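# Return all three pendant-jogged axes to home marks

## Task

Use the teach pendant to jog each of the three axes until every one of them sits at its home mark, and leave them there so they stay at home once the robot lets go; nothing may be knocked or left off the table.

## Robot and tools

Robot: two arms on a table. left_arm (base near y = +0.452 m) carries a left hand; right_arm (base near y = -0.352 m) carries a right hand. Each hand has sixteen finger motors. On the left hand, thumb_ipl will not go past +86.5 degrees: a larger goal is treated as +86.5 and hand_goal shows that.

Frames: scene frame has origin at table-top height between the arms, +x out over the table, +z up, left_arm on the +y side. Reported positions (m), quaternions (wxyz) and velocities are in the scene frame. Offsets you send are in each arm's Hand target axes: hand-point +z points along the straight fingers, +y comes out of the palm face, +x runs across the palm (away from the thumb on the right hand, toward it on the left). A mast behind the wrist on the palm side can strike things.

Row layout (used by execute_actions and move): 48 numbers, each in [-1, 1], always both arms: left_arm dx, dy, dz, rx, ry, rz; then the left hand's 16 motor numbers (index_mcp, index_abd, index_pip, index_dip, middle_mcp, middle_abd, middle_pip, middle_dip, ring_mcp, ring_abd, ring_pip, ring_dip, thumb_cmc, thumb_axl, thumb_mcp, thumb_ipl); left_gripper current_limit, speed; then the same 24 for the right arm and hand. The six pose numbers are an offset from the Hand target at the start of the action or move, scaled so 1.0 = 0.6 m or 180 degrees; rx, ry, rz form one rotation vector. They are not a pose; all zeros re-asks for the current Hand target. Sending the same offset again moves further. Motor numbers are absolute goals, each mapped linearly between that hinge's two stops (a 0 is a real goal, not 'unchanged'). Open hand: -0.75, 0, -0.58, -0.70 for each finger, thumb -0.71, -0.68, -0.23, -0.17. current_limit maps -1..+1 to 0..550 mA (start +0.4); speed sets hinge speed as (speed+1)/2 of 8.5 rad/s (start -0.6). To leave a hand alone, echo back its hand_goal, hand_current_limit and hand_speed.

execute_actions(actions, cameras): actions is a list of actions, each up to 15 rows, one row per 1/30 s step; a short action repeats its last row. Every row counts from the action's start pose. An empty list returns state plus all camera images. cameras: list of names, ["all"], or [].

move(target, speed, blend, stop_force, zero, blocking, cameras): target is one 48-number row or a list of up to 15 rows, all offsets from the same starting Hand targets. Paths are straight, end together, take 0.5 s minimum and 10 s maximum. speed: path top speed in m/s, 0.002 to 3.6, default 0.25 (turning up to twice that in rad/s); one value or one per target. blend: corner rounding in m, default 0 (stop at each). stop_force: N, 3 to 120, one value for both arms; ends an arm's path when its wrist sensor feels that much push against the motion; unreliable while the hand turns; omit it when backing off a contact. zero (only with stop_force, default true) re-zeros the sensor first. blocking=false returns after about 0.5 s while the move continues (not allowed with stop_force). The move line reports done, off_target, moving, held or fault, plus limits (paced = pose clipped, held = steps withheld).

wait(seconds 0 to 10): let time pass holding commands. stop(): brake a running move. zoom_image(camera, region [x0,y0,x1,y1] pixels, at most 504 by 504) on cam_high, cam_low, cam_left_wrist or cam_right_wrist, from its newest image. zero_wrist_force(arm: left_arm or right_arm). finished_scene(scene 1 optional) ends the scene permanently.

Result lines: end_effector_position and quat, Hand target (last commanded pose after clipping; next offsets start here; the hand often rests slightly short of it), joint positions and torques, Wrist force/torque in the end-effector axes (push from a surface shows as force into the arm), peak force since last shown, and per-motor hand_goal, hand_measured, hand_current_ma, hand_state (moving, goal, blocked, overload). Joint velocities may read within noise when still.

Control notes: orientation commands are clipped to 32 degrees from the measured one each step; joint targets change at most 3.14 rad/s. Arm motion lags commands by roughly 0.09 to 0.22 s and fast moves overshoot. Avoid paths passing close to an arm's own base. A clearance check holds back commands that bring the arms too close, but contact between arms can still happen and can fail the scene.

Avoid: pressing past a firm contact (arms are stiff), any outside force near 150 N or joint contact torque at its limit (shoulder/elbow 138 N m, wrists 25.7 N m), which stops the arm for 10 s; motor currents of 495 mA or more for 5 s, which shut a hand motor down; motors reaching 85 °C from long holds or stretched arms; fast impacts on the pendant or fixed objects; dropping or knocking anything off the table. A HAND FAULT line cancels the remaining robot calls in that reply.

Each tool is called after "Emit:" as name(argument=value, ...), one argument or row to a line, values as JSON.

## Session

Emit:
execute_actions(
  actions=[],
)

Scene clock: 0.00 s.
left_arm: end_effector_position=(+0.6478, +0.2534, +0.3181) hand_goal=(-0.754, +0.000, -0.576, -0.696, -0.754, +0.000, -0.576, -0.696, -0.754, +0.000, -0.576, -0.696, -0.714, -0.678, -0.226, -0.168) hand_measured=(-0.754, +0.000, -0.576, -0.696, -0.754, +0.000, -0.576, -0.696, -0.754, +0.000, -0.576, -0.696, -0.714, -0.678, -0.226, -0.168) hand_current_ma=(+0, +0, +0, +0, +0, +0, +0, +0, +0, +0, +0, +0, +0, +0, +0, +0) hand_state=(goal, goal, goal, goal, goal, goal, goal, goal, goal, goal, goal, goal, goal, goal, goal, goal) hand_current_limit=0.40 hand_speed=-0.60 end_effector_quat_wxyz=(-0.039, +0.772, +0.633, -0.031) | right_arm: end_effector_position=(+0.5376, -0.5861, +0.1794) hand_goal=(-0.754, +0.000, -0.576, -0.696, -0.754, +0.000, -0.576, -0.696, -0.754, +0.000, -0.576, -0.696, -0.714, -0.678, -0.226, -0.168) hand_measured=(-0.754, +0.000, -0.576, -0.696, -0.754, +0.000, -0.576, -0.696, -0.754, +0.000, -0.576, -0.696, -0.714, -0.678, -0.226, -0.168) hand_current_ma=(+0, +0, +0, +0, +0, +0, +0, +0, +0, +0, +0, +0, +0, +0, +0, +0) hand_state=(goal, goal, goal, goal, goal, goal, goal, goal, goal, goal, goal, goal, goal, goal, goal, goal) hand_current_limit=0.40 hand_speed=-0.60 end_effector_quat_wxyz=(+0.372, +0.864, +0.046, +0.336)
Joint positions: left_arm=[3.023 -1.867 -1.285 -1.66 1.579 0.073] | right_arm=[-0.356 -1.074 2.322 -3.836 -1.899 0.879]
Joint velocities: within noise
Joint torques (N m): no reading
Motor temperatures (°C): left_arm=[30 29 24 37 38 38] | right_arm=[33 31 31 42 31 40]
Wrist force (N): no reading
Wrist torque (N m): no reading
Wrist force, peak (N): no reading
Hand target: left_arm +0.6478, +0.2534, +0.3181; -0.039, +0.772, +0.633, -0.031 | right_arm +0.5376, -0.5861, +0.1794; +0.372, +0.864, +0.046, +0.336

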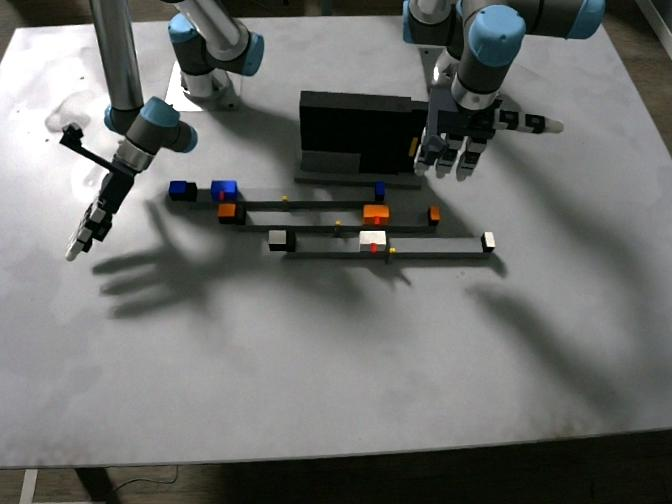

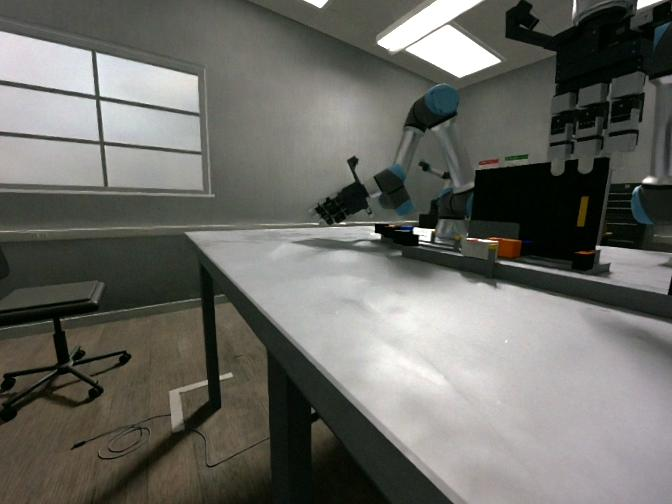

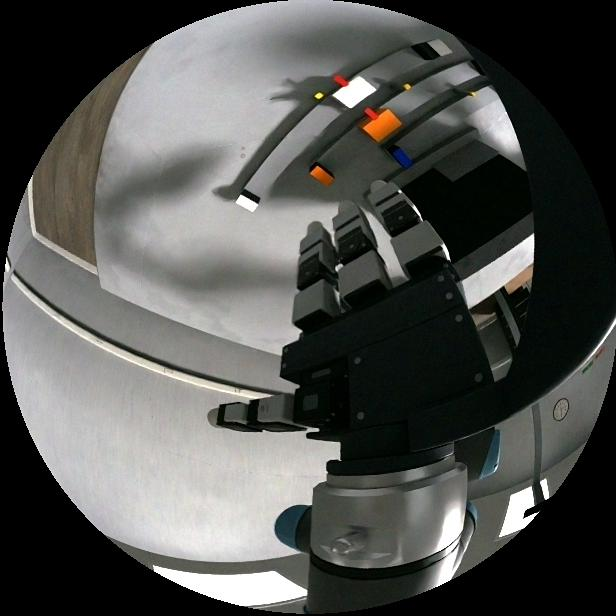

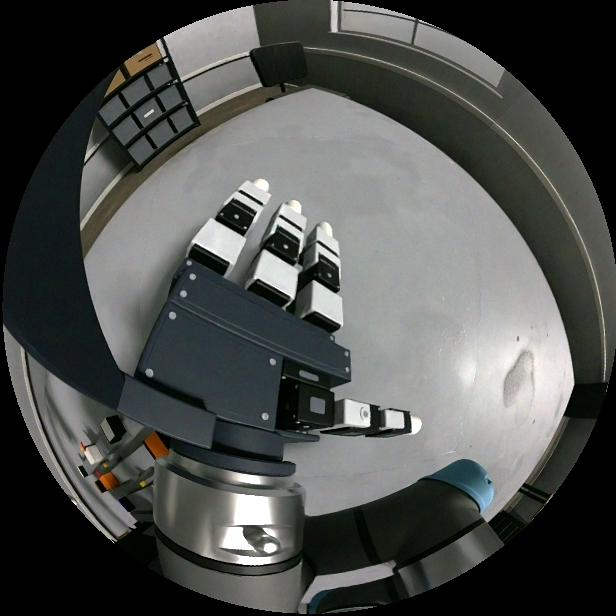

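Emit:
zoom_image(
  camera="cam_high",
  region=[280, 70, 520, 270],
)

Emit:
zoom_image(
  camera="cam_high",
  region=[150, 160, 350, 280],
)

Emit:
zoom_image(
  camera="cam_low",
  region=[360, 130, 672, 310],
)

Emit:
zoom_image(
  camera="cam_left_wrist",
  region=[200, 20, 560, 340],
)

Emit:
zoom_image(
  camera="cam_right_wrist",
  region=[50, 380, 200, 530],
)

Scaled by 2.100.

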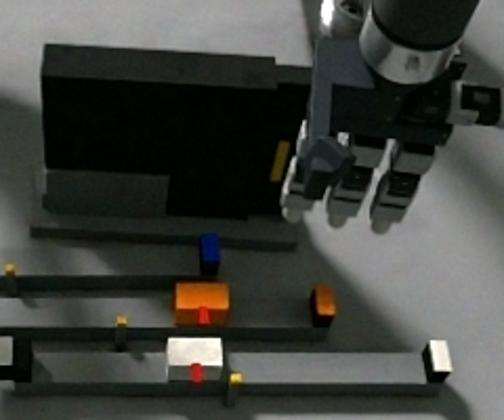

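Scaled by 2.520.

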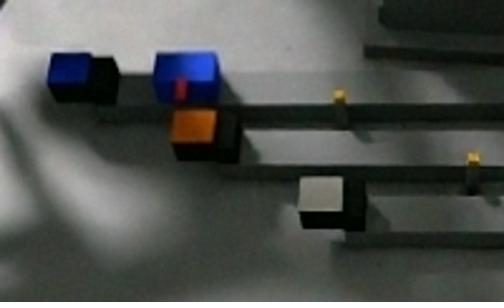

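Scaled by 1.615.

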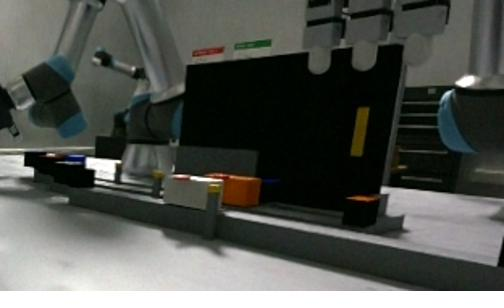

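Scaled by 1.400 from the camera's 616x616 image, which has a finer 880x880 frame.

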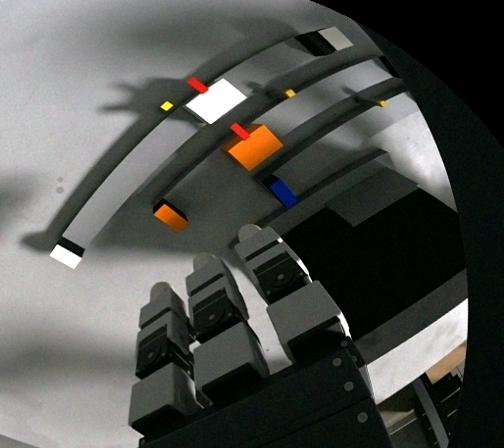

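Scaled by 3.360 from the camera's 616x616 image, which has a finer 880x880 frame.

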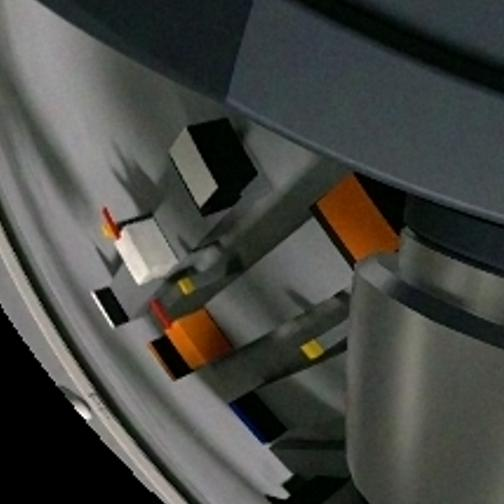

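Emit:
zoom_image(
  camera="cam_high",
  region=[290, 80, 440, 200],
)

Emit:
zoom_image(
  camera="cam_low",
  region=[460, 145, 630, 285],
)

Emit:
zoom_image(
  camera="cam_left_wrist",
  region=[380, 80, 616, 380],
)

Scaled by 3.360.

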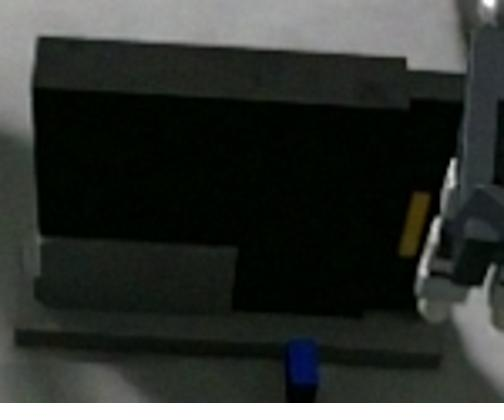

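Scaled by 2.965.

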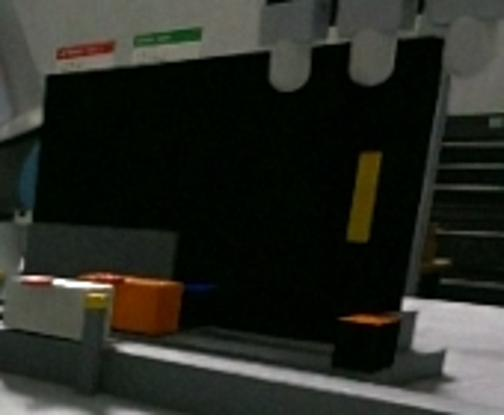

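Scaled by 1.680 from the camera's 616x616 image, which has a finer 880x880 frame.

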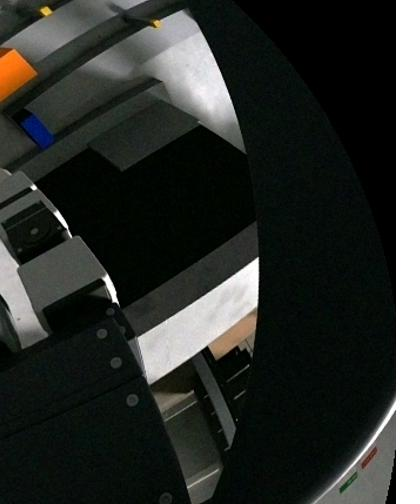

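Emit:
move(
  target=[
    [0,0,0,0,0,0,-0.754,0,-0.576,-0.696,-0.754,0,-0.576,-0.696,-0.754,0,-0.576,-0.696,-0.714,-0.678,-0.226,-0.168,0.4,-0.6,0.4305,-0.0664,-0.5237,-0.0687,0.2906,-0.2661,-0.754,0,-0.576,-0.696,-0.754,0,-0.576,-0.696,-0.754,0,-0.576,-0.696,-0.714,-0.678,-0.226,-0.168,0.4,-0.6],
    [0,0,0,0,0,0,-0.754,0,-0.576,-0.696,-0.754,0,-0.576,-0.696,-0.754,0,-0.576,-0.696,-0.714,-0.678,-0.226,-0.168,0.4,-0.6,0.412,-0.2776,-0.8302,-0.0687,0.2906,-0.2661,-0.754,0,-0.576,-0.696,-0.754,0,-0.576,-0.696,-0.754,0,-0.576,-0.696,-0.714,-0.678,-0.226,-0.168,0.4,-0.6],
    [0,0,0,0,0,0,-0.754,0,-0.576,-0.696,-0.754,0,-0.576,-0.696,-0.754,0,-0.576,-0.696,-0.714,-0.678,-0.226,-0.168,0.4,-0.6,0.1646,-0.3213,-0.9935,-0.0687,0.2906,-0.2661,-0.754,0,-0.576,-0.696,-0.754,0,-0.576,-0.696,-0.754,0,-0.576,-0.696,-0.714,-0.678,-0.226,-0.168,0.4,-0.6],
  ],
  blend=[0.05,0.05,0],
  speed=0.3,
  cameras=["all"],
)

Scene clock: 283.70 s.
left_arm: end_effector_position=(+0.6478, +0.2534, +0.3181) hand_goal=(-0.754, +0.000, -0.576, -0.696, -0.754, +0.000, -0.576, -0.696, -0.754, +0.000, -0.576, -0.696, -0.714, -0.678, -0.226, -0.168) hand_measured=(-0.754, +0.000, -0.576, -0.696, -0.754, +0.000, -0.576, -0.696, -0.754, +0.000, -0.576, -0.696, -0.714, -0.678, -0.224, -0.168) hand_current_ma=(+2, +0, -2, +0, +2, +0, -2, +0, +2, +0, -2, +0, -1, +2, +7, +1) hand_state=(goal, goal, goal, goal, goal, goal, goal, goal, goal, goal, goal, goal, goal, goal, goal, goal) hand_current_limit=0.40 hand_speed=-0.60 end_effector_quat_wxyz=(-0.039, +0.772, +0.633, -0.031) | right_arm: end_effector_position=(+0.2977, -0.0547, +0.4057) hand_goal=(-0.754, +0.000, -0.576, -0.696, -0.754, +0.000, -0.576, -0.696, -0.754, +0.000, -0.576, -0.696, -0.714, -0.678, -0.226, -0.168) hand_measured=(-0.764, +0.000, -0.578, -0.696, -0.764, +0.000, -0.578, -0.696, -0.762, +0.000, -0.578, -0.696, -0.722, -0.678, -0.226, -0.168) hand_current_ma=(-25, +0, -3, +0, -27, +0, -3, +0, -24, +0, -3, +0, -23, +1, -2, +0) hand_state=(goal, goal, goal, goal, goal, goal, goal, goal, goal, goal, goal, goal, goal, goal, goal, goal) hand_current_limit=0.40 hand_speed=-0.60 end_effector_quat_wxyz=(+0.499, +0.499, +0.502, +0.501)
Joint positions: left_arm=[3.023 -1.867 -1.285 -1.66 1.579 0.073] | right_arm=[1.061 -1.295 2.399 -4.242 -2.582 0.002]
Joint torques (N m): left_arm=[-0.97 36.74 21.06 2.04 0.27 -0.03] | right_arm=[-5.55 -26.99 -20.03 1.57 -1.71 0.75]
Wrist force (N): left_arm=[-0.1 -0.2 0.2] | right_arm=[0.5 -0.3 0.1]
Wrist torque (N m): left_arm=[-0.04 0.02 0.00] | right_arm=[-0.01 0.03 -0.01]
Wrist force, peak (N): left_arm=[-0.4 0.0 0.4] | right_arm=[0.5 -1.4 -8.0]
Hand target: left_arm +0.6478, +0.2534, +0.3181; -0.039, +0.772, +0.633, -0.031 | right_arm +0.2976, -0.0546, +0.4057; +0.499, +0.499, +0.502, +0.501 (not the last commanded pose)
Off the commanded pose: left_arm 0.000 m, 0 deg | right_arm 0.020 m, 0 deg.
move: held (right_arm; a check stopped the path); limits=held
pose unreachable (right arm): on one or more control steps of this call, first in action 0 (counted from 0), this arm could not follow its commanded pose, so it was not sent that pose on those steps. It may still have moved: this result reports where it is.
cause: moving toward the commanded pose would bring two parts of the arm too close to each other (joints 4 (wrist 1) to 6 (wrist 3) lie between them).
camera_calibration:
cam_right_wrist: T_world_to_cam=[[0.0516786, -0.77788, 0.626284, -0.271997], [-0.759977, -0.437484, -0.480669, 0.347537], [0.647893, -0.451121, -0.613779, 0.1528], [0, 0, 0, 1]] pos_world=[0.179178, 0.00939239, 0.431183]

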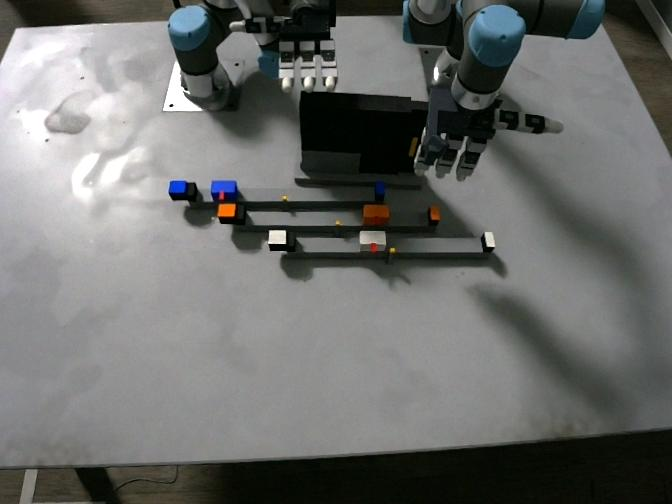

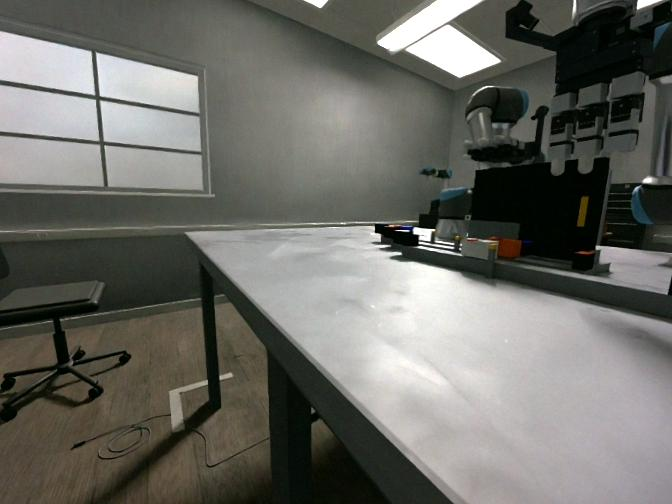

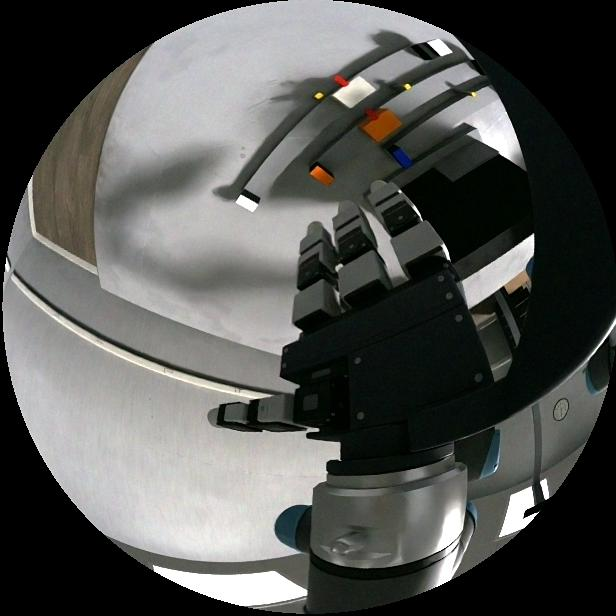

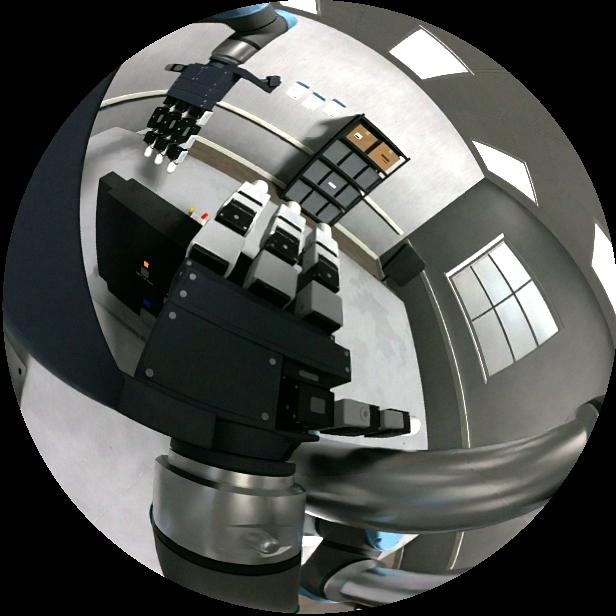

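Emit:
zoom_image(
  camera="cam_right_wrist",
  region=[80, 160, 240, 340],
)

Scaled by 2.800 from the camera's 616x616 image, which has a finer 880x880 frame.

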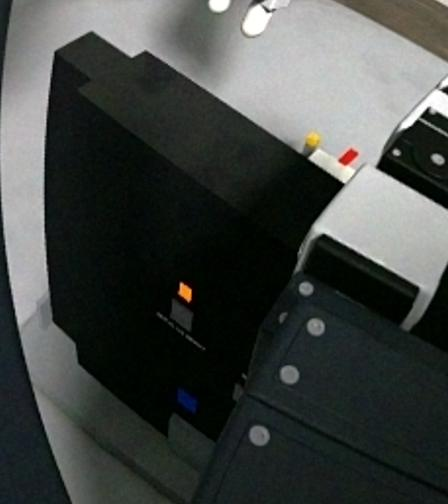

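Emit:
move(
  target=[0,0,0,0,0,0,-0.754,0,-0.576,-0.696,-0.754,0,-0.576,-0.696,-0.754,0,-0.576,-0.696,-0.714,-0.678,-0.226,-0.168,0.4,-0.6,-0.1667,0.0333,0,0,0,0,-0.754,0,-0.576,-0.696,-0.754,0,-0.576,-0.696,-0.754,0,-0.576,-0.696,-0.714,-0.678,-0.226,-0.168,0.4,-0.6],
  cameras=["cam_right_wrist"],
)

Emit:
zoom_image(
  camera="cam_right_wrist",
  region=[80, 160, 260, 360],
)

Scene clock: 358.87 s.
left_arm: end_effector_position=(+0.6478, +0.2534, +0.3181) hand_goal=(-0.754, +0.000, -0.576, -0.696, -0.754, +0.000, -0.576, -0.696, -0.754, +0.000, -0.576, -0.696, -0.714, -0.678, -0.226, -0.168) hand_measured=(-0.754, +0.000, -0.576, -0.696, -0.754, +0.000, -0.576, -0.696, -0.754, +0.000, -0.576, -0.696, -0.714, -0.678, -0.224, -0.168) hand_current_ma=(+2, +0, -2, +0, +2, +0, -2, +0, +2, +0, -2, +0, -1, +2, +7, +1) hand_state=(goal, goal, goal, goal, goal, goal, goal, goal, goal, goal, goal, goal, goal, goal, goal, goal) hand_current_limit=0.40 hand_speed=-0.60 end_effector_quat_wxyz=(-0.039, +0.772, +0.633, -0.031) | right_arm: end_effector_position=(+0.2981, -0.1546, +0.4258) hand_goal=(-0.754, +0.000, -0.576, -0.696, -0.754, +0.000, -0.576, -0.696, -0.754, +0.000, -0.576, -0.696, -0.714, -0.678, -0.226, -0.168) hand_measured=(-0.764, +0.000, -0.578, -0.696, -0.764, +0.000, -0.578, -0.696, -0.762, +0.000, -0.578, -0.696, -0.722, -0.678, -0.226, -0.168) hand_current_ma=(-25, +0, -3, +0, -27, +0, -3, +0, -24, +0, -3, +0, -23, +1, -2, +0) hand_state=(goal, goal, goal, goal, goal, goal, goal, goal, goal, goal, goal, goal, goal, goal, goal, goal) hand_current_limit=0.40 hand_speed=-0.60 end_effector_quat_wxyz=(+0.499, +0.499, +0.501, +0.501)
Joint positions: left_arm=[3.023 -1.867 -1.285 -1.66 1.579 0.073] | right_arm=[0.788 -1.585 2.666 -4.221 -2.309 0.001]
Joint torques (N m): left_arm=[-2.23 36.89 19.86 2.09 0.22 -0.23] | right_arm=[-12.37 -17.19 -0.92 -3.36 1.99 0.76]
Wrist force (N): left_arm=[0.0 0.0 -0.1] | right_arm=[0.5 -0.4 -0.2]
Wrist torque (N m): left_arm=[0.01 0.01 0.00] | right_arm=[0.08 0.00 0.01]
Wrist force, peak (N): left_arm=[0.2 0.1 0.5] | right_arm=[2.6 -0.7 0.2]
Hand target: left_arm +0.6478, +0.2534, +0.3181; -0.039, +0.772, +0.633, -0.031 | right_arm +0.2981, -0.1546, +0.4257; +0.499, +0.499, +0.502, +0.501
Off the commanded pose: left_arm 0.000 m, 0 deg | right_arm 0.000 m, 0 deg.
move: done
camera_calibration:
cam_right_wrist: T_world_to_cam=[[0.0515755, -0.77806, 0.62607, -0.362218], [-0.759835, -0.43739, -0.480979, 0.313921], [0.648067, -0.450903, -0.613756, 0.11979], [0, 0, 0, 1]] pos_world=[0.179578, -0.0905073, 0.451285]
Images, in order (width x height): cam_right_wrist 616x616.

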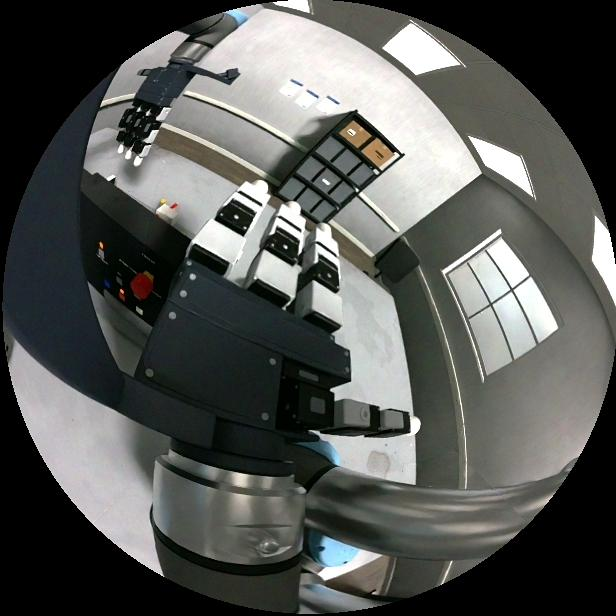

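Scaled by 2.520 from the camera's 616x616 image, which has a finer 880x880 frame.

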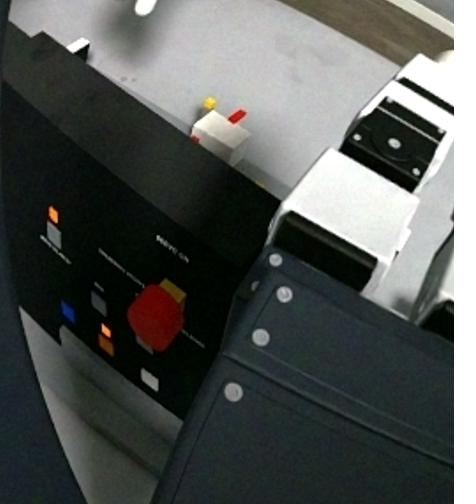

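Emit:
move(
  target=[
    [0,0,0,0,0,0,-0.754,0,-0.576,-0.696,-0.754,0,-0.576,-0.696,-0.754,0,-0.576,-0.696,-0.714,-0.678,-0.226,-0.168,0.4,-0.6,0.0583,0.0583,-0.083,0.3849,0.3849,-0.3849,-0.754,0,-0.576,-0.696,-0.754,0,-0.576,-0.696,-0.754,0,-0.576,-0.696,-0.714,-0.678,-0.226,-0.168,0.4,-0.6],
    [0,0,0,0,0,0,-0.754,0,-0.576,-0.696,-0.754,0,-0.576,-0.696,-0.754,0,-0.576,-0.696,-0.714,-0.678,-0.226,-0.168,0.4,-0.6,0.2077,-0.2928,-0.18,0.3849,0.3849,-0.3849,-0.754,0,-0.576,-0.696,-0.754,0,-0.576,-0.696,-0.754,0,-0.576,-0.696,-0.714,-0.678,-0.226,-0.168,0.4,-0.6],
  ],
  blend=[0.03,0],
  speed=0.3,
  cameras=["cam_right_wrist","cam_high"],
)

Emit:
zoom_image(
  camera="cam_right_wrist",
  region=[100, 60, 400, 360],
)

Scene clock: 421.40 s.
left_arm: end_effector_position=(+0.6478, +0.2534, +0.3181) hand_goal=(-0.754, +0.000, -0.576, -0.696, -0.754, +0.000, -0.576, -0.696, -0.754, +0.000, -0.576, -0.696, -0.714, -0.678, -0.226, -0.168) hand_measured=(-0.754, +0.000, -0.576, -0.696, -0.754, +0.000, -0.576, -0.696, -0.754, +0.000, -0.576, -0.696, -0.714, -0.678, -0.224, -0.168) hand_current_ma=(+2, +0, -2, +0, +2, +0, -2, +0, +2, +0, -2, +0, -1, +2, +7, +1) hand_state=(goal, goal, goal, goal, goal, goal, goal, goal, goal, goal, goal, goal, goal, goal, goal, goal) hand_current_limit=0.40 hand_speed=-0.60 end_effector_quat_wxyz=(-0.039, +0.772, +0.633, -0.031) | right_arm: end_effector_position=(+0.1893, -0.0306, +0.2503) hand_goal=(-0.754, +0.000, -0.576, -0.696, -0.754, +0.000, -0.576, -0.696, -0.754, +0.000, -0.576, -0.696, -0.714, -0.678, -0.226, -0.168) hand_measured=(-0.754, +0.000, -0.578, -0.696, -0.754, +0.000, -0.578, -0.696, -0.754, +0.000, -0.578, -0.696, -0.716, -0.678, -0.224, -0.168) hand_current_ma=(+0, +0, -3, +0, +0, +0, -3, +0, +0, +0, -3, +0, -4, +1, +7, +0) hand_state=(goal, goal, goal, goal, goal, goal, goal, goal, goal, goal, goal, goal, goal, goal, goal, goal) hand_current_limit=0.40 hand_speed=-0.60 end_effector_quat_wxyz=(-0.001, -0.002, +1.000, +0.000) end_effector_velocity=(+0.001, +0.000, -0.001) end_effector_angular_velocity=(+0.002, -0.002, -0.003)
Joint positions: left_arm=[3.023 -1.867 -1.285 -1.66 1.579 0.073] | right_arm=[0.573 -2.202 2.267 -1.635 -1.57 -1.047]
Joint velocities: left_arm=[within noise] | right_arm=[0 0 0.002 -0.005 0 0.003]
Joint torques (N m): left_arm=[-1.63 35.75 20.36 1.81 0.25 -0.26] | right_arm=[11.91 6.46 -11.08 -5.19 1.53 1.21]
Wrist force (N): left_arm=[-0.1 0.0 0.1] | right_arm=[-1.1 -0.4 -0.1]
Wrist torque (N m): left_arm=[-0.01 0.02 -0.01] | right_arm=[-0.01 0.04 0.20]
Wrist force, peak (N): left_arm=[-0.2 -0.1 0.5] | right_arm=[-0.3 0.8 2.6]
Hand target: left_arm +0.6478, +0.2534, +0.3181; -0.039, +0.772, +0.633, -0.031 | right_arm +0.1892, -0.0305, +0.2502; -0.001, -0.002, +1.000, +0.000
Off the commanded pose: left_arm 0.000 m, 0 deg | right_arm 0.000 m, 0 deg.
move: done
camera_calibration:
cam_right_wrist: T_world_to_cam=[[0.775326, 0.629712, -0.0483048, -0.0753551], [0.437131, -0.47986, 0.760691, -0.337618], [0.455837, -0.610899, -0.647314, 0.178326], [0, 0, 0, 1]] pos_world=[0.124721, -0.00561844, 0.368616]
Images, in order (width x height): cam_high 672x504, cam_right_wrist 616x616.

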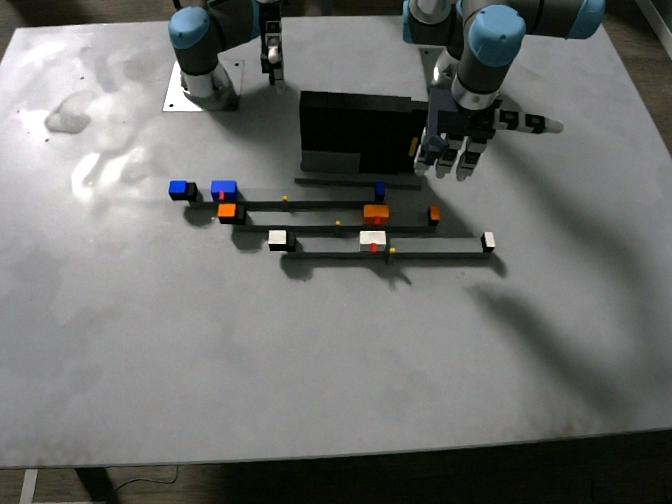

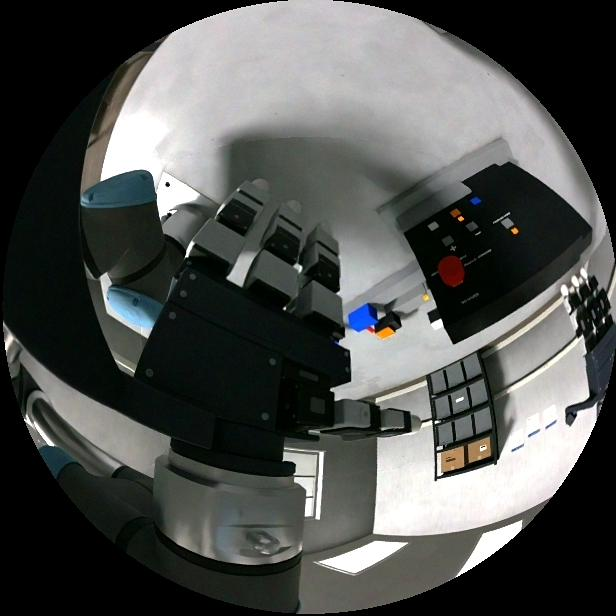

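Scaled by 1.680 from the camera's 616x616 image, which has a finer 880x880 frame.

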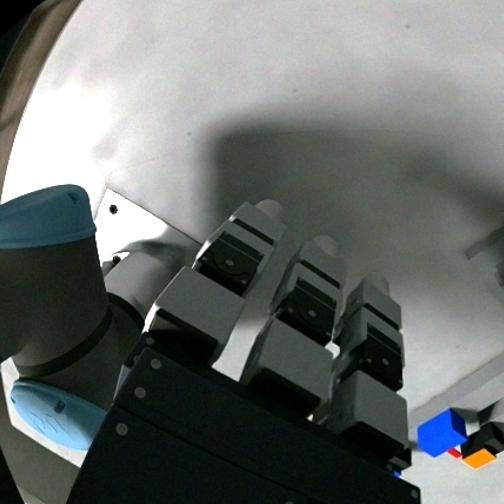

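Emit:
zoom_image(
  camera="cam_right_wrist",
  region=[390, 130, 600, 350],
)

Emit:
zoom_image(
  camera="cam_right_wrist",
  region=[410, 180, 530, 310],
)

Scaled by 2.291 from the camera's 616x616 image, which has a finer 880x880 frame.

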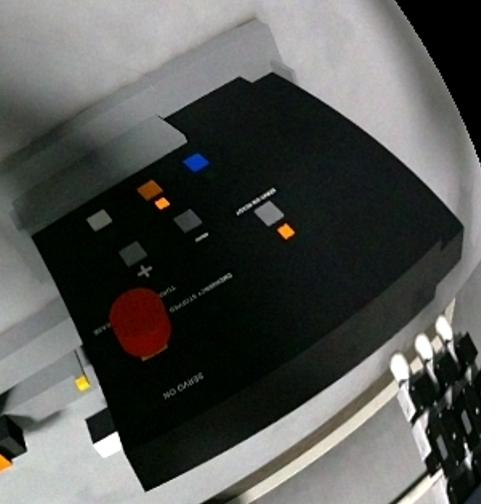

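Scaled by 3.877 from the camera's 616x616 image, which has a finer 880x880 frame.

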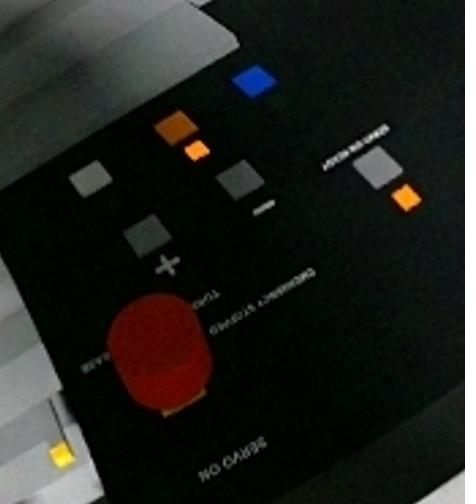

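Emit:
move(
  target=[0,0,0,0,0,0,-0.754,0,-0.576,-0.696,-0.754,0,-0.576,-0.696,-0.754,0,-0.576,-0.696,-0.714,-0.678,-0.226,-0.168,0.4,-0.6,-0.1333,0,0.1,0,0,0,-0.754,0,-0.576,-0.696,-0.754,0,-0.576,-0.696,-0.754,0,-0.576,-0.696,-0.714,-0.678,-0.226,-0.168,0.4,-0.6],
  speed=0.15,
  cameras=["cam_right_wrist"],
)

Emit:
zoom_image(
  camera="cam_right_wrist",
  region=[380, 100, 600, 330],
)

Scene clock: 446.00 s.
left_arm: end_effector_position=(+0.6478, +0.2534, +0.3181) hand_goal=(-0.754, +0.000, -0.576, -0.696, -0.754, +0.000, -0.576, -0.696, -0.754, +0.000, -0.576, -0.696, -0.714, -0.678, -0.226, -0.168) hand_measured=(-0.754, +0.000, -0.576, -0.696, -0.754, +0.000, -0.576, -0.696, -0.754, +0.000, -0.576, -0.696, -0.714, -0.678, -0.224, -0.168) hand_current_ma=(+2, +0, -2, +0, +2, +0, -2, +0, +2, +0, -2, +0, -1, +2, +7, +1) hand_state=(goal, goal, goal, goal, goal, goal, goal, goal, goal, goal, goal, goal, goal, goal, goal, goal) hand_current_limit=0.40 hand_speed=-0.60 end_effector_quat_wxyz=(-0.039, +0.772, +0.633, -0.031) | right_arm: end_effector_position=(+0.2691, -0.0302, +0.1900) hand_goal=(-0.754, +0.000, -0.576, -0.696, -0.754, +0.000, -0.576, -0.696, -0.754, +0.000, -0.576, -0.696, -0.714, -0.678, -0.226, -0.168) hand_measured=(-0.754, +0.000, -0.578, -0.696, -0.754, +0.000, -0.578, -0.696, -0.754, +0.000, -0.578, -0.696, -0.716, -0.678, -0.224, -0.168) hand_current_ma=(+0, +0, -3, +0, +0, +0, -3, +0, +0, +0, -3, +0, -4, +1, +7, +0) hand_state=(goal, goal, goal, goal, goal, goal, goal, goal, goal, goal, goal, goal, goal, goal, goal, goal) hand_current_limit=0.40 hand_speed=-0.60 end_effector_quat_wxyz=(-0.001, -0.002, +1.000, +0.000)
Joint positions: left_arm=[3.023 -1.867 -1.285 -1.66 1.579 0.073] | right_arm=[0.441 -1.996 2.333 -1.907 -1.57 -1.179]
Joint torques (N m): left_arm=[-2.02 35.99 21.28 1.78 0.31 -0.16] | right_arm=[7.65 1.61 -32.5 -4.65 1.83 -0.67]
Wrist force (N): left_arm=[-0.2 -0.1 0.3] | right_arm=[-1.3 0.0 0.1]
Wrist torque (N m): left_arm=[-0.04 0.04 -0.02] | right_arm=[0.02 0.02 0.12]
Wrist force, peak (N): left_arm=[-0.2 -0.5 0.3] | right_arm=[-2.6 -0.4 1.2]
Hand target: left_arm +0.6478, +0.2534, +0.3181; -0.039, +0.772, +0.633, -0.031 | right_arm +0.2691, -0.0302, +0.1901; -0.001, -0.002, +1.000, +0.000
Off the commanded pose: left_arm 0.000 m, 0 deg | right_arm 0.000 m, 0 deg.
move: done
camera_calibration:
cam_right_wrist: T_world_to_cam=[[0.77535, 0.629662, -0.0485613, -0.140311], [0.437342, -0.479876, 0.760559, -0.326518], [0.455592, -0.610938, -0.64745, 0.103319], [0, 0, 0, 1]] pos_world=[0.204519, -0.0052184, 0.308417]
Images, in order (width x height): cam_right_wrist 616x616.

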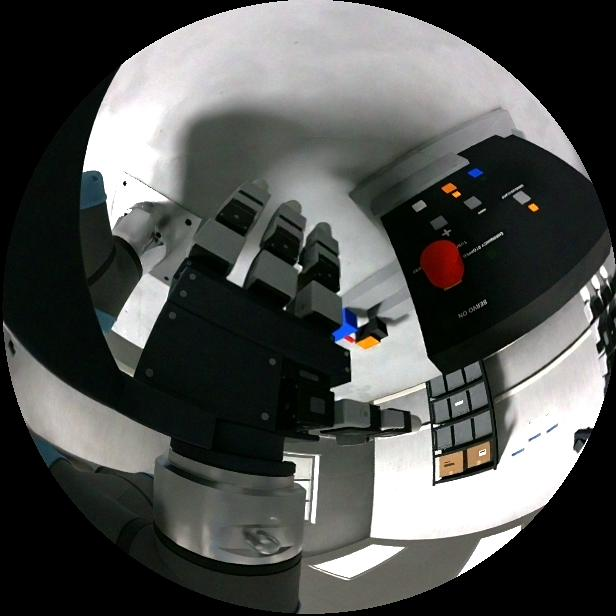

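Scaled by 2.191 from the camera's 616x616 image, which has a finer 880x880 frame.

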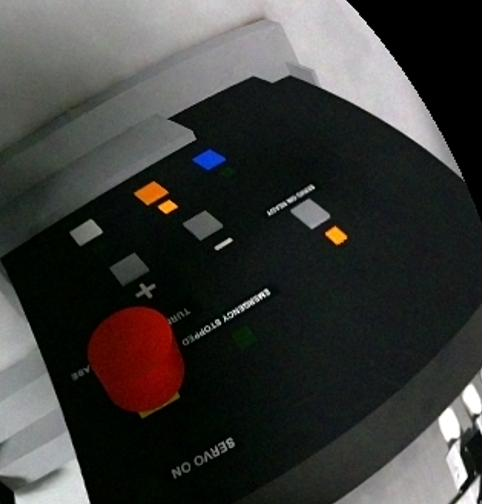

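Emit:
zoom_image(
  camera="cam_right_wrist",
  region=[400, 150, 550, 300],
)

Emit:
zoom_image(
  camera="cam_right_wrist",
  region=[410, 220, 510, 330],
)

Emit:
zoom_image(
  camera="cam_right_wrist",
  region=[400, 155, 500, 255],
)

Emit:
zoom_image(
  camera="cam_right_wrist",
  region=[480, 155, 580, 255],
)

Scaled by 3.360 from the camera's 616x616 image, which has a finer 880x880 frame.

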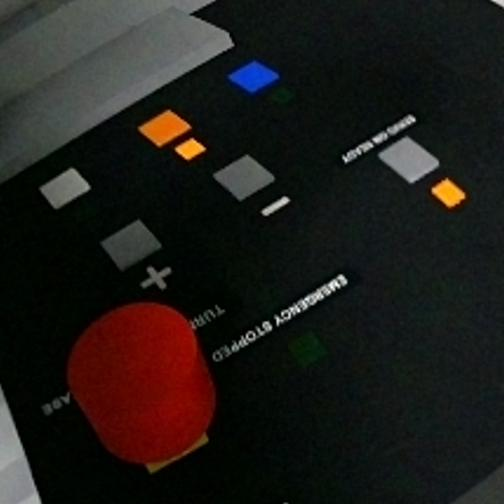

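Scaled by 4.582 from the camera's 616x616 image, which has a finer 880x880 frame.

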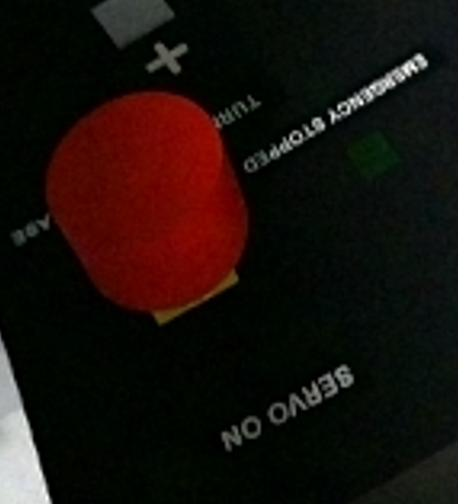

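Scaled by 5.040 from the camera's 616x616 image, which has a finer 880x880 frame.

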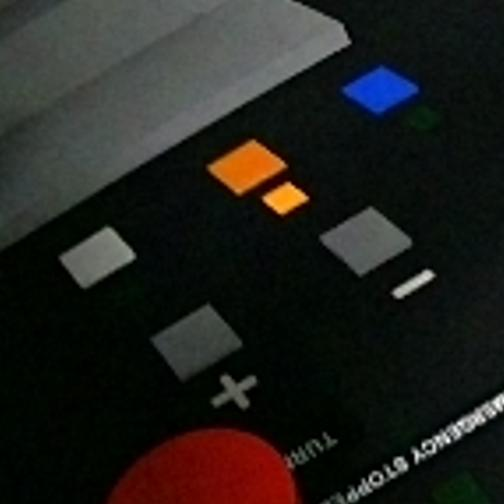

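Scaled by 5.040 from the camera's 616x616 image, which has a finer 880x880 frame.

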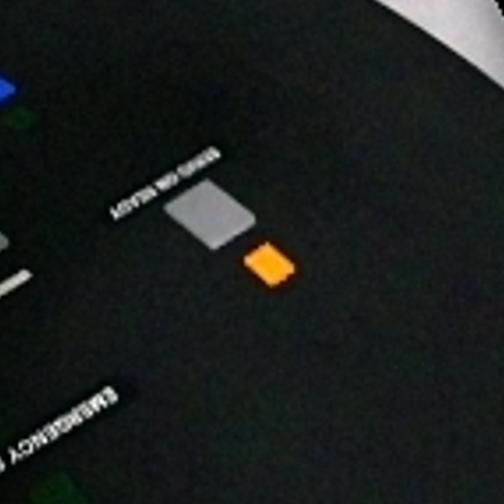

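Emit:
move(
  target=[
    [0.0017,-0.051,-0.0317,-0.0054,0.0466,0.936,0.479,0,-0.576,-0.696,0.342,0,0.737,-0.043,0.342,0,0.737,-0.043,-0.714,-0.678,-0.226,-0.168,0.4,-0.6,0.1317,0,-0.1833,0,0,0,-0.137,0,-0.576,-0.696,0.342,0,0.737,-0.043,0.342,0,0.737,-0.043,-0.714,-0.678,-0.226,-0.168,0.4,-0.6],
    [-0.0427,-0.1067,0.1748,-0.0054,0.0466,0.936,0.479,0,-0.576,-0.696,0.342,0,0.737,-0.043,0.342,0,0.737,-0.043,-0.714,-0.678,-0.226,-0.168,0.4,-0.6,0.1152,0.172,-0.1,-0.1954,-0.1954,0.4718,-0.137,0,-0.576,-0.696,0.342,0,0.737,-0.043,0.342,0,0.737,-0.043,-0.714,-0.678,-0.226,-0.168,0.4,-0.6],
  ],
  speed=0.35,
  blend=[0.02,0],
  cameras=["all"],
)

Scene clock: 800.00 s.
left_arm: end_effector_position=(+0.5700, +0.2429, +0.2202) hand_goal=(+0.478, +0.000, -0.576, -0.696, +0.342, +0.000, +0.736, -0.044, +0.342, +0.000, +0.736, -0.044, -0.714, -0.678, -0.226, -0.168) hand_measured=(+0.456, +0.000, -0.576, -0.696, +0.324, +0.000, +0.732, -0.046, +0.322, +0.000, +0.732, -0.046, -0.714, -0.678, -0.224, -0.168) hand_current_ma=(-83, +0, -2, +0, -62, +0, -11, -6, -72, +0, -10, -7, -1, +2, +8, +1) hand_state=(blocked, goal, goal, goal, goal, goal, goal, goal, goal, goal, goal, goal, goal, goal, goal, goal) hand_current_limit=0.40 hand_speed=-0.60 end_effector_quat_wxyz=(+0.000, +0.707, -0.707, +0.000) | right_arm: end_effector_position=(+0.1995, +0.0727, +0.2502) hand_goal=(-0.138, +0.000, -0.576, -0.696, +0.342, +0.000, +0.736, -0.044, +0.342, +0.000, +0.736, -0.044, -0.714, -0.678, -0.226, -0.168) hand_measured=(-0.150, +0.000, -0.578, -0.696, +0.330, +0.000, +0.734, -0.046, +0.330, +0.000, +0.734, -0.046, -0.718, -0.678, -0.224, -0.168) hand_current_ma=(-35, +0, -3, +0, -38, +0, -3, -4, -34, +0, -2, -4, -10, +1, +7, +0) hand_state=(goal, goal, goal, goal, goal, goal, goal, goal, goal, goal, goal, goal, goal, goal, goal, goal) hand_current_limit=0.40 hand_speed=-0.60 end_effector_quat_wxyz=(+0.269, +0.652, +0.655, +0.271) end_effector_velocity=(+0.001, -0.001, +0.000) end_effector_angular_velocity=(+0.004, +0.001, -0.006)
Joint positions: left_arm=[3.069 -2.054 -1.317 -1.342 1.57 3.063] | right_arm=[1.425 -1.498 2.198 -2.461 -2.336 1.298]
Joint velocities: left_arm=[within noise] | right_arm=[-0.003 -0.001 0 0 0.001 0.005]
Joint torques (N m): left_arm=[3.81 39.21 26.89 -0.41 -0.74 0.47] | right_arm=[-12.74 -13.82 -15.47 -4.58 -2.56 1.27]
Wrist force (N): left_arm=[-0.1 0.1 0.1] | right_arm=[-0.3 -0.4 0.3]
Wrist torque (N m): left_arm=[0.17 0.04 0.05] | right_arm=[-0.05 -0.03 0.04]
Wrist force, peak (N): left_arm=[0.2 -0.2 -0.7] | right_arm=[-1.8 -0.4 0.0]
Hand target: left_arm +0.5700, +0.2430, +0.2201; +0.000, +0.707, -0.707, +0.000 | right_arm +0.1996, +0.0727, +0.2502; +0.270, +0.652, +0.655, +0.271
Off the commanded pose: left_arm 0.000 m, 0 deg | right_arm 0.000 m, 0 deg.
move: done
camera_calibration:
cam_left_wrist: T_world_to_cam=[[0.659967, 0.750472, -0.0351355, -0.578881], [0.513705, -0.41664, 0.750012, -0.41488], [0.548224, -0.513033, -0.66049, 0.0833295], [0, 0, 0, 1]] pos_world=[0.549485, 0.304329, 0.345864]
cam_right_wrist: T_world_to_cam=[[0.48065, -0.775877, 0.408645, -0.101706], [-0.876564, -0.438245, 0.19894, 0.107212], [0.0247338, -0.453824, -0.890748, 0.372201], [0, 0, 0, 1]] pos_world=[0.133657, 0.136988, 0.35177]

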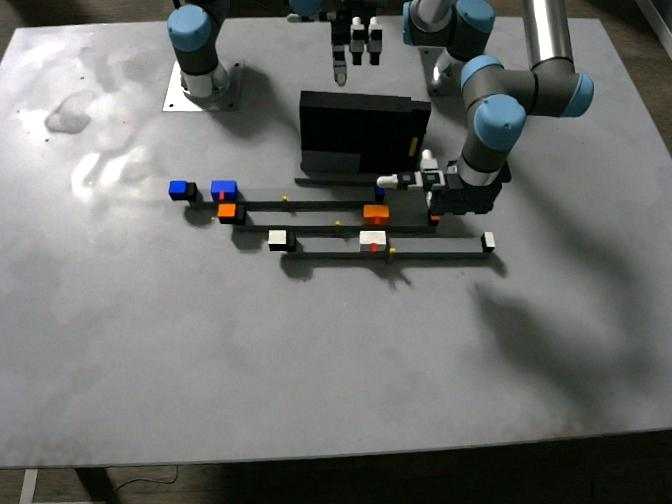

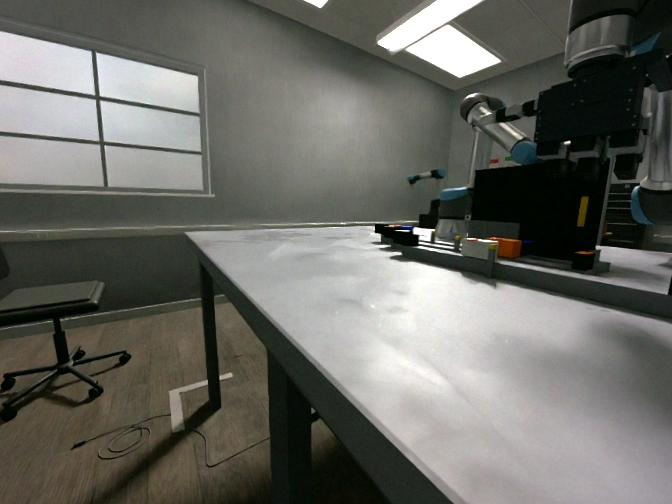

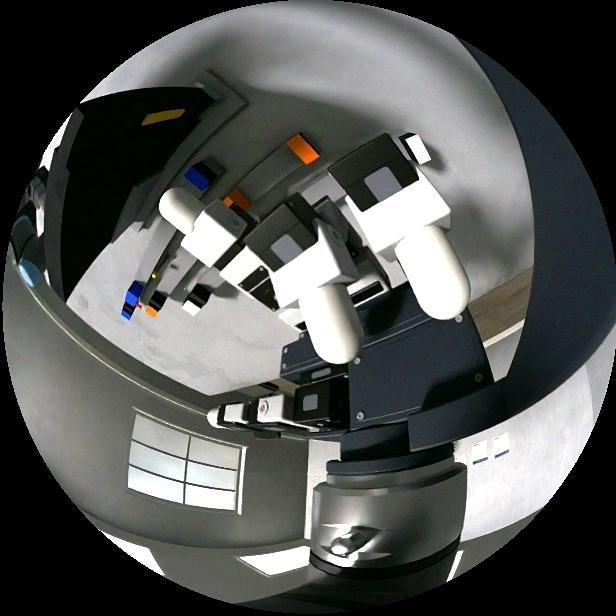

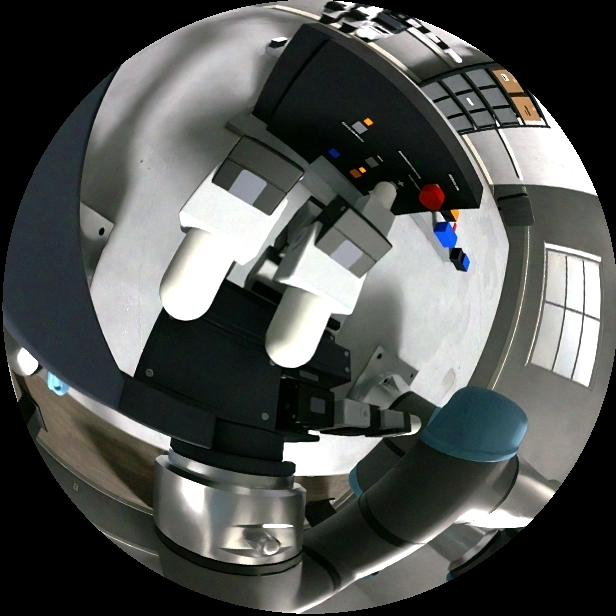

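Emit:
zoom_image(
  camera="cam_left_wrist",
  region=[60, 60, 260, 260],
)

Emit:
zoom_image(
  camera="cam_right_wrist",
  region=[290, 80, 490, 280],
)

Scaled by 2.520 from the camera's 616x616 image, which has a finer 880x880 frame.

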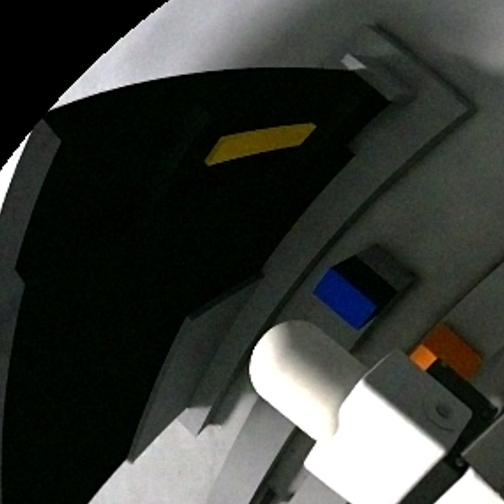

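Scaled by 2.520 from the camera's 616x616 image, which has a finer 880x880 frame.

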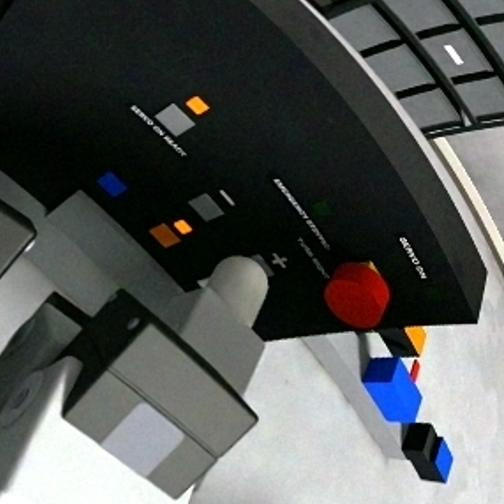

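Emit:
move(
  target=[-0.001,0.0917,0.1517,0,0,0,0.49,0,-0.576,-0.696,0.342,0,0.737,-0.043,0.342,0,0.737,-0.043,-0.714,-0.678,-0.226,-0.168,0.7,-0.6,0,0,0,0,0,0,-0.137,0,-0.576,-0.696,0.342,0,0.737,-0.043,0.342,0,0.737,-0.043,-0.714,-0.678,-0.226,-0.168,0.7,-0.6],
  speed=0.12,
  cameras=["cam_left_wrist"],
)

Emit:
zoom_image(
  camera="cam_left_wrist",
  region=[60, 60, 260, 260],
)

Scene clock: 881.13 s.
left_arm: end_effector_position=(+0.5150, +0.2434, +0.1293) hand_goal=(+0.490, +0.000, -0.576, -0.696, +0.342, +0.000, +0.736, -0.044, +0.342, +0.000, +0.736, -0.044, -0.714, -0.678, -0.226, -0.168) hand_measured=(+0.468, +0.000, -0.576, -0.696, +0.326, +0.000, +0.732, -0.046, +0.322, +0.000, +0.732, -0.046, -0.714, -0.678, -0.224, -0.168) hand_current_ma=(-83, +0, -2, +0, -59, +0, -10, -6, -70, +0, -10, -7, -1, +2, +8, +1) hand_state=(blocked, goal, goal, goal, goal, goal, goal, goal, goal, goal, goal, goal, goal, goal, goal, goal) hand_current_limit=0.70 hand_speed=-0.60 end_effector_quat_wxyz=(+0.000, +0.707, -0.707, +0.000) | right_arm: end_effector_position=(+0.1996, +0.0727, +0.2502) hand_goal=(-0.138, +0.000, -0.576, -0.696, +0.342, +0.000, +0.736, -0.044, +0.342, +0.000, +0.736, -0.044, -0.714, -0.678, -0.226, -0.168) hand_measured=(-0.150, +0.000, -0.578, -0.696, +0.330, +0.000, +0.734, -0.046, +0.330, +0.000, +0.734, -0.046, -0.718, -0.678, -0.224, -0.168) hand_current_ma=(-35, +0, -3, +0, -38, +0, -3, -4, -34, +0, -2, -4, -10, +1, +7, +0) hand_state=(goal, goal, goal, goal, goal, goal, goal, goal, goal, goal, goal, goal, goal, goal, goal, goal) hand_current_limit=0.70 hand_speed=-0.60 end_effector_quat_wxyz=(+0.270, +0.652, +0.655, +0.271)
Joint positions: left_arm=[3.063 -2.011 -1.631 -1.071 1.57 3.057] | right_arm=[1.425 -1.498 2.198 -2.461 -2.336 1.299]
Joint torques (N m): left_arm=[3.89 34.81 8.23 2.81 -0.78 0.07] | right_arm=[-12.62 -13.85 -25.99 -2.34 -3.32 -0.89]
Wrist force (N): left_arm=[0.2 -0.2 0.1] | right_arm=[-0.5 -0.5 0.3]
Wrist torque (N m): left_arm=[0.14 -0.01 0.07] | right_arm=[-0.07 -0.01 0.01]
Wrist force, peak (N): left_arm=[-0.1 -0.8 -1.1] | right_arm=[-0.6 -0.9 0.4]
Hand target: left_arm +0.5150, +0.2435, +0.1291; +0.000, +0.707, -0.707, +0.000 | right_arm +0.1996, +0.0727, +0.2502; +0.270, +0.652, +0.655, +0.271
Off the commanded pose: left_arm 0.000 m, 0 deg | right_arm 0.000 m, 0 deg.
move: done
camera_calibration:
cam_left_wrist: T_world_to_cam=[[0.659967, 0.750472, -0.0351355, -0.546155], [0.513705, -0.41664, 0.750012, -0.318167], [0.548224, -0.513033, -0.66049, 0.0536338], [0, 0, 0, 1]] pos_world=[0.494485, 0.304829, 0.254864]
Images, in order (width x height): cam_left_wrist 616x616.

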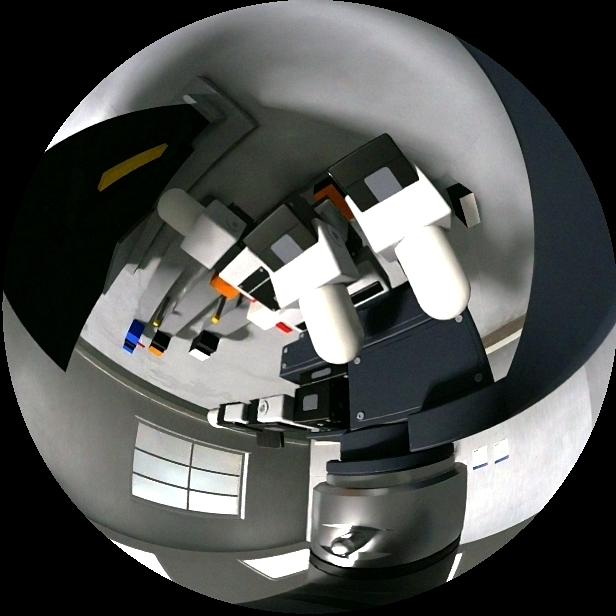

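Scaled by 2.520 from the camera's 616x616 image, which has a finer 880x880 frame.

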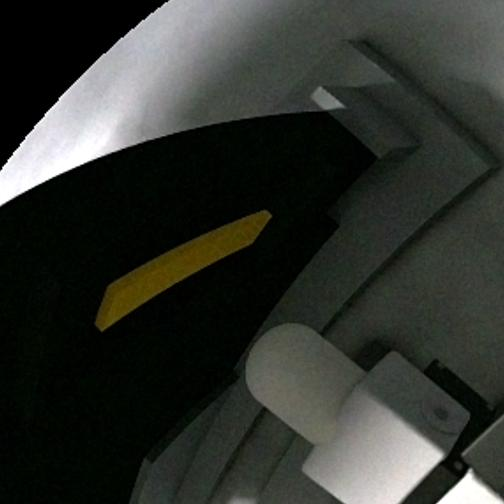

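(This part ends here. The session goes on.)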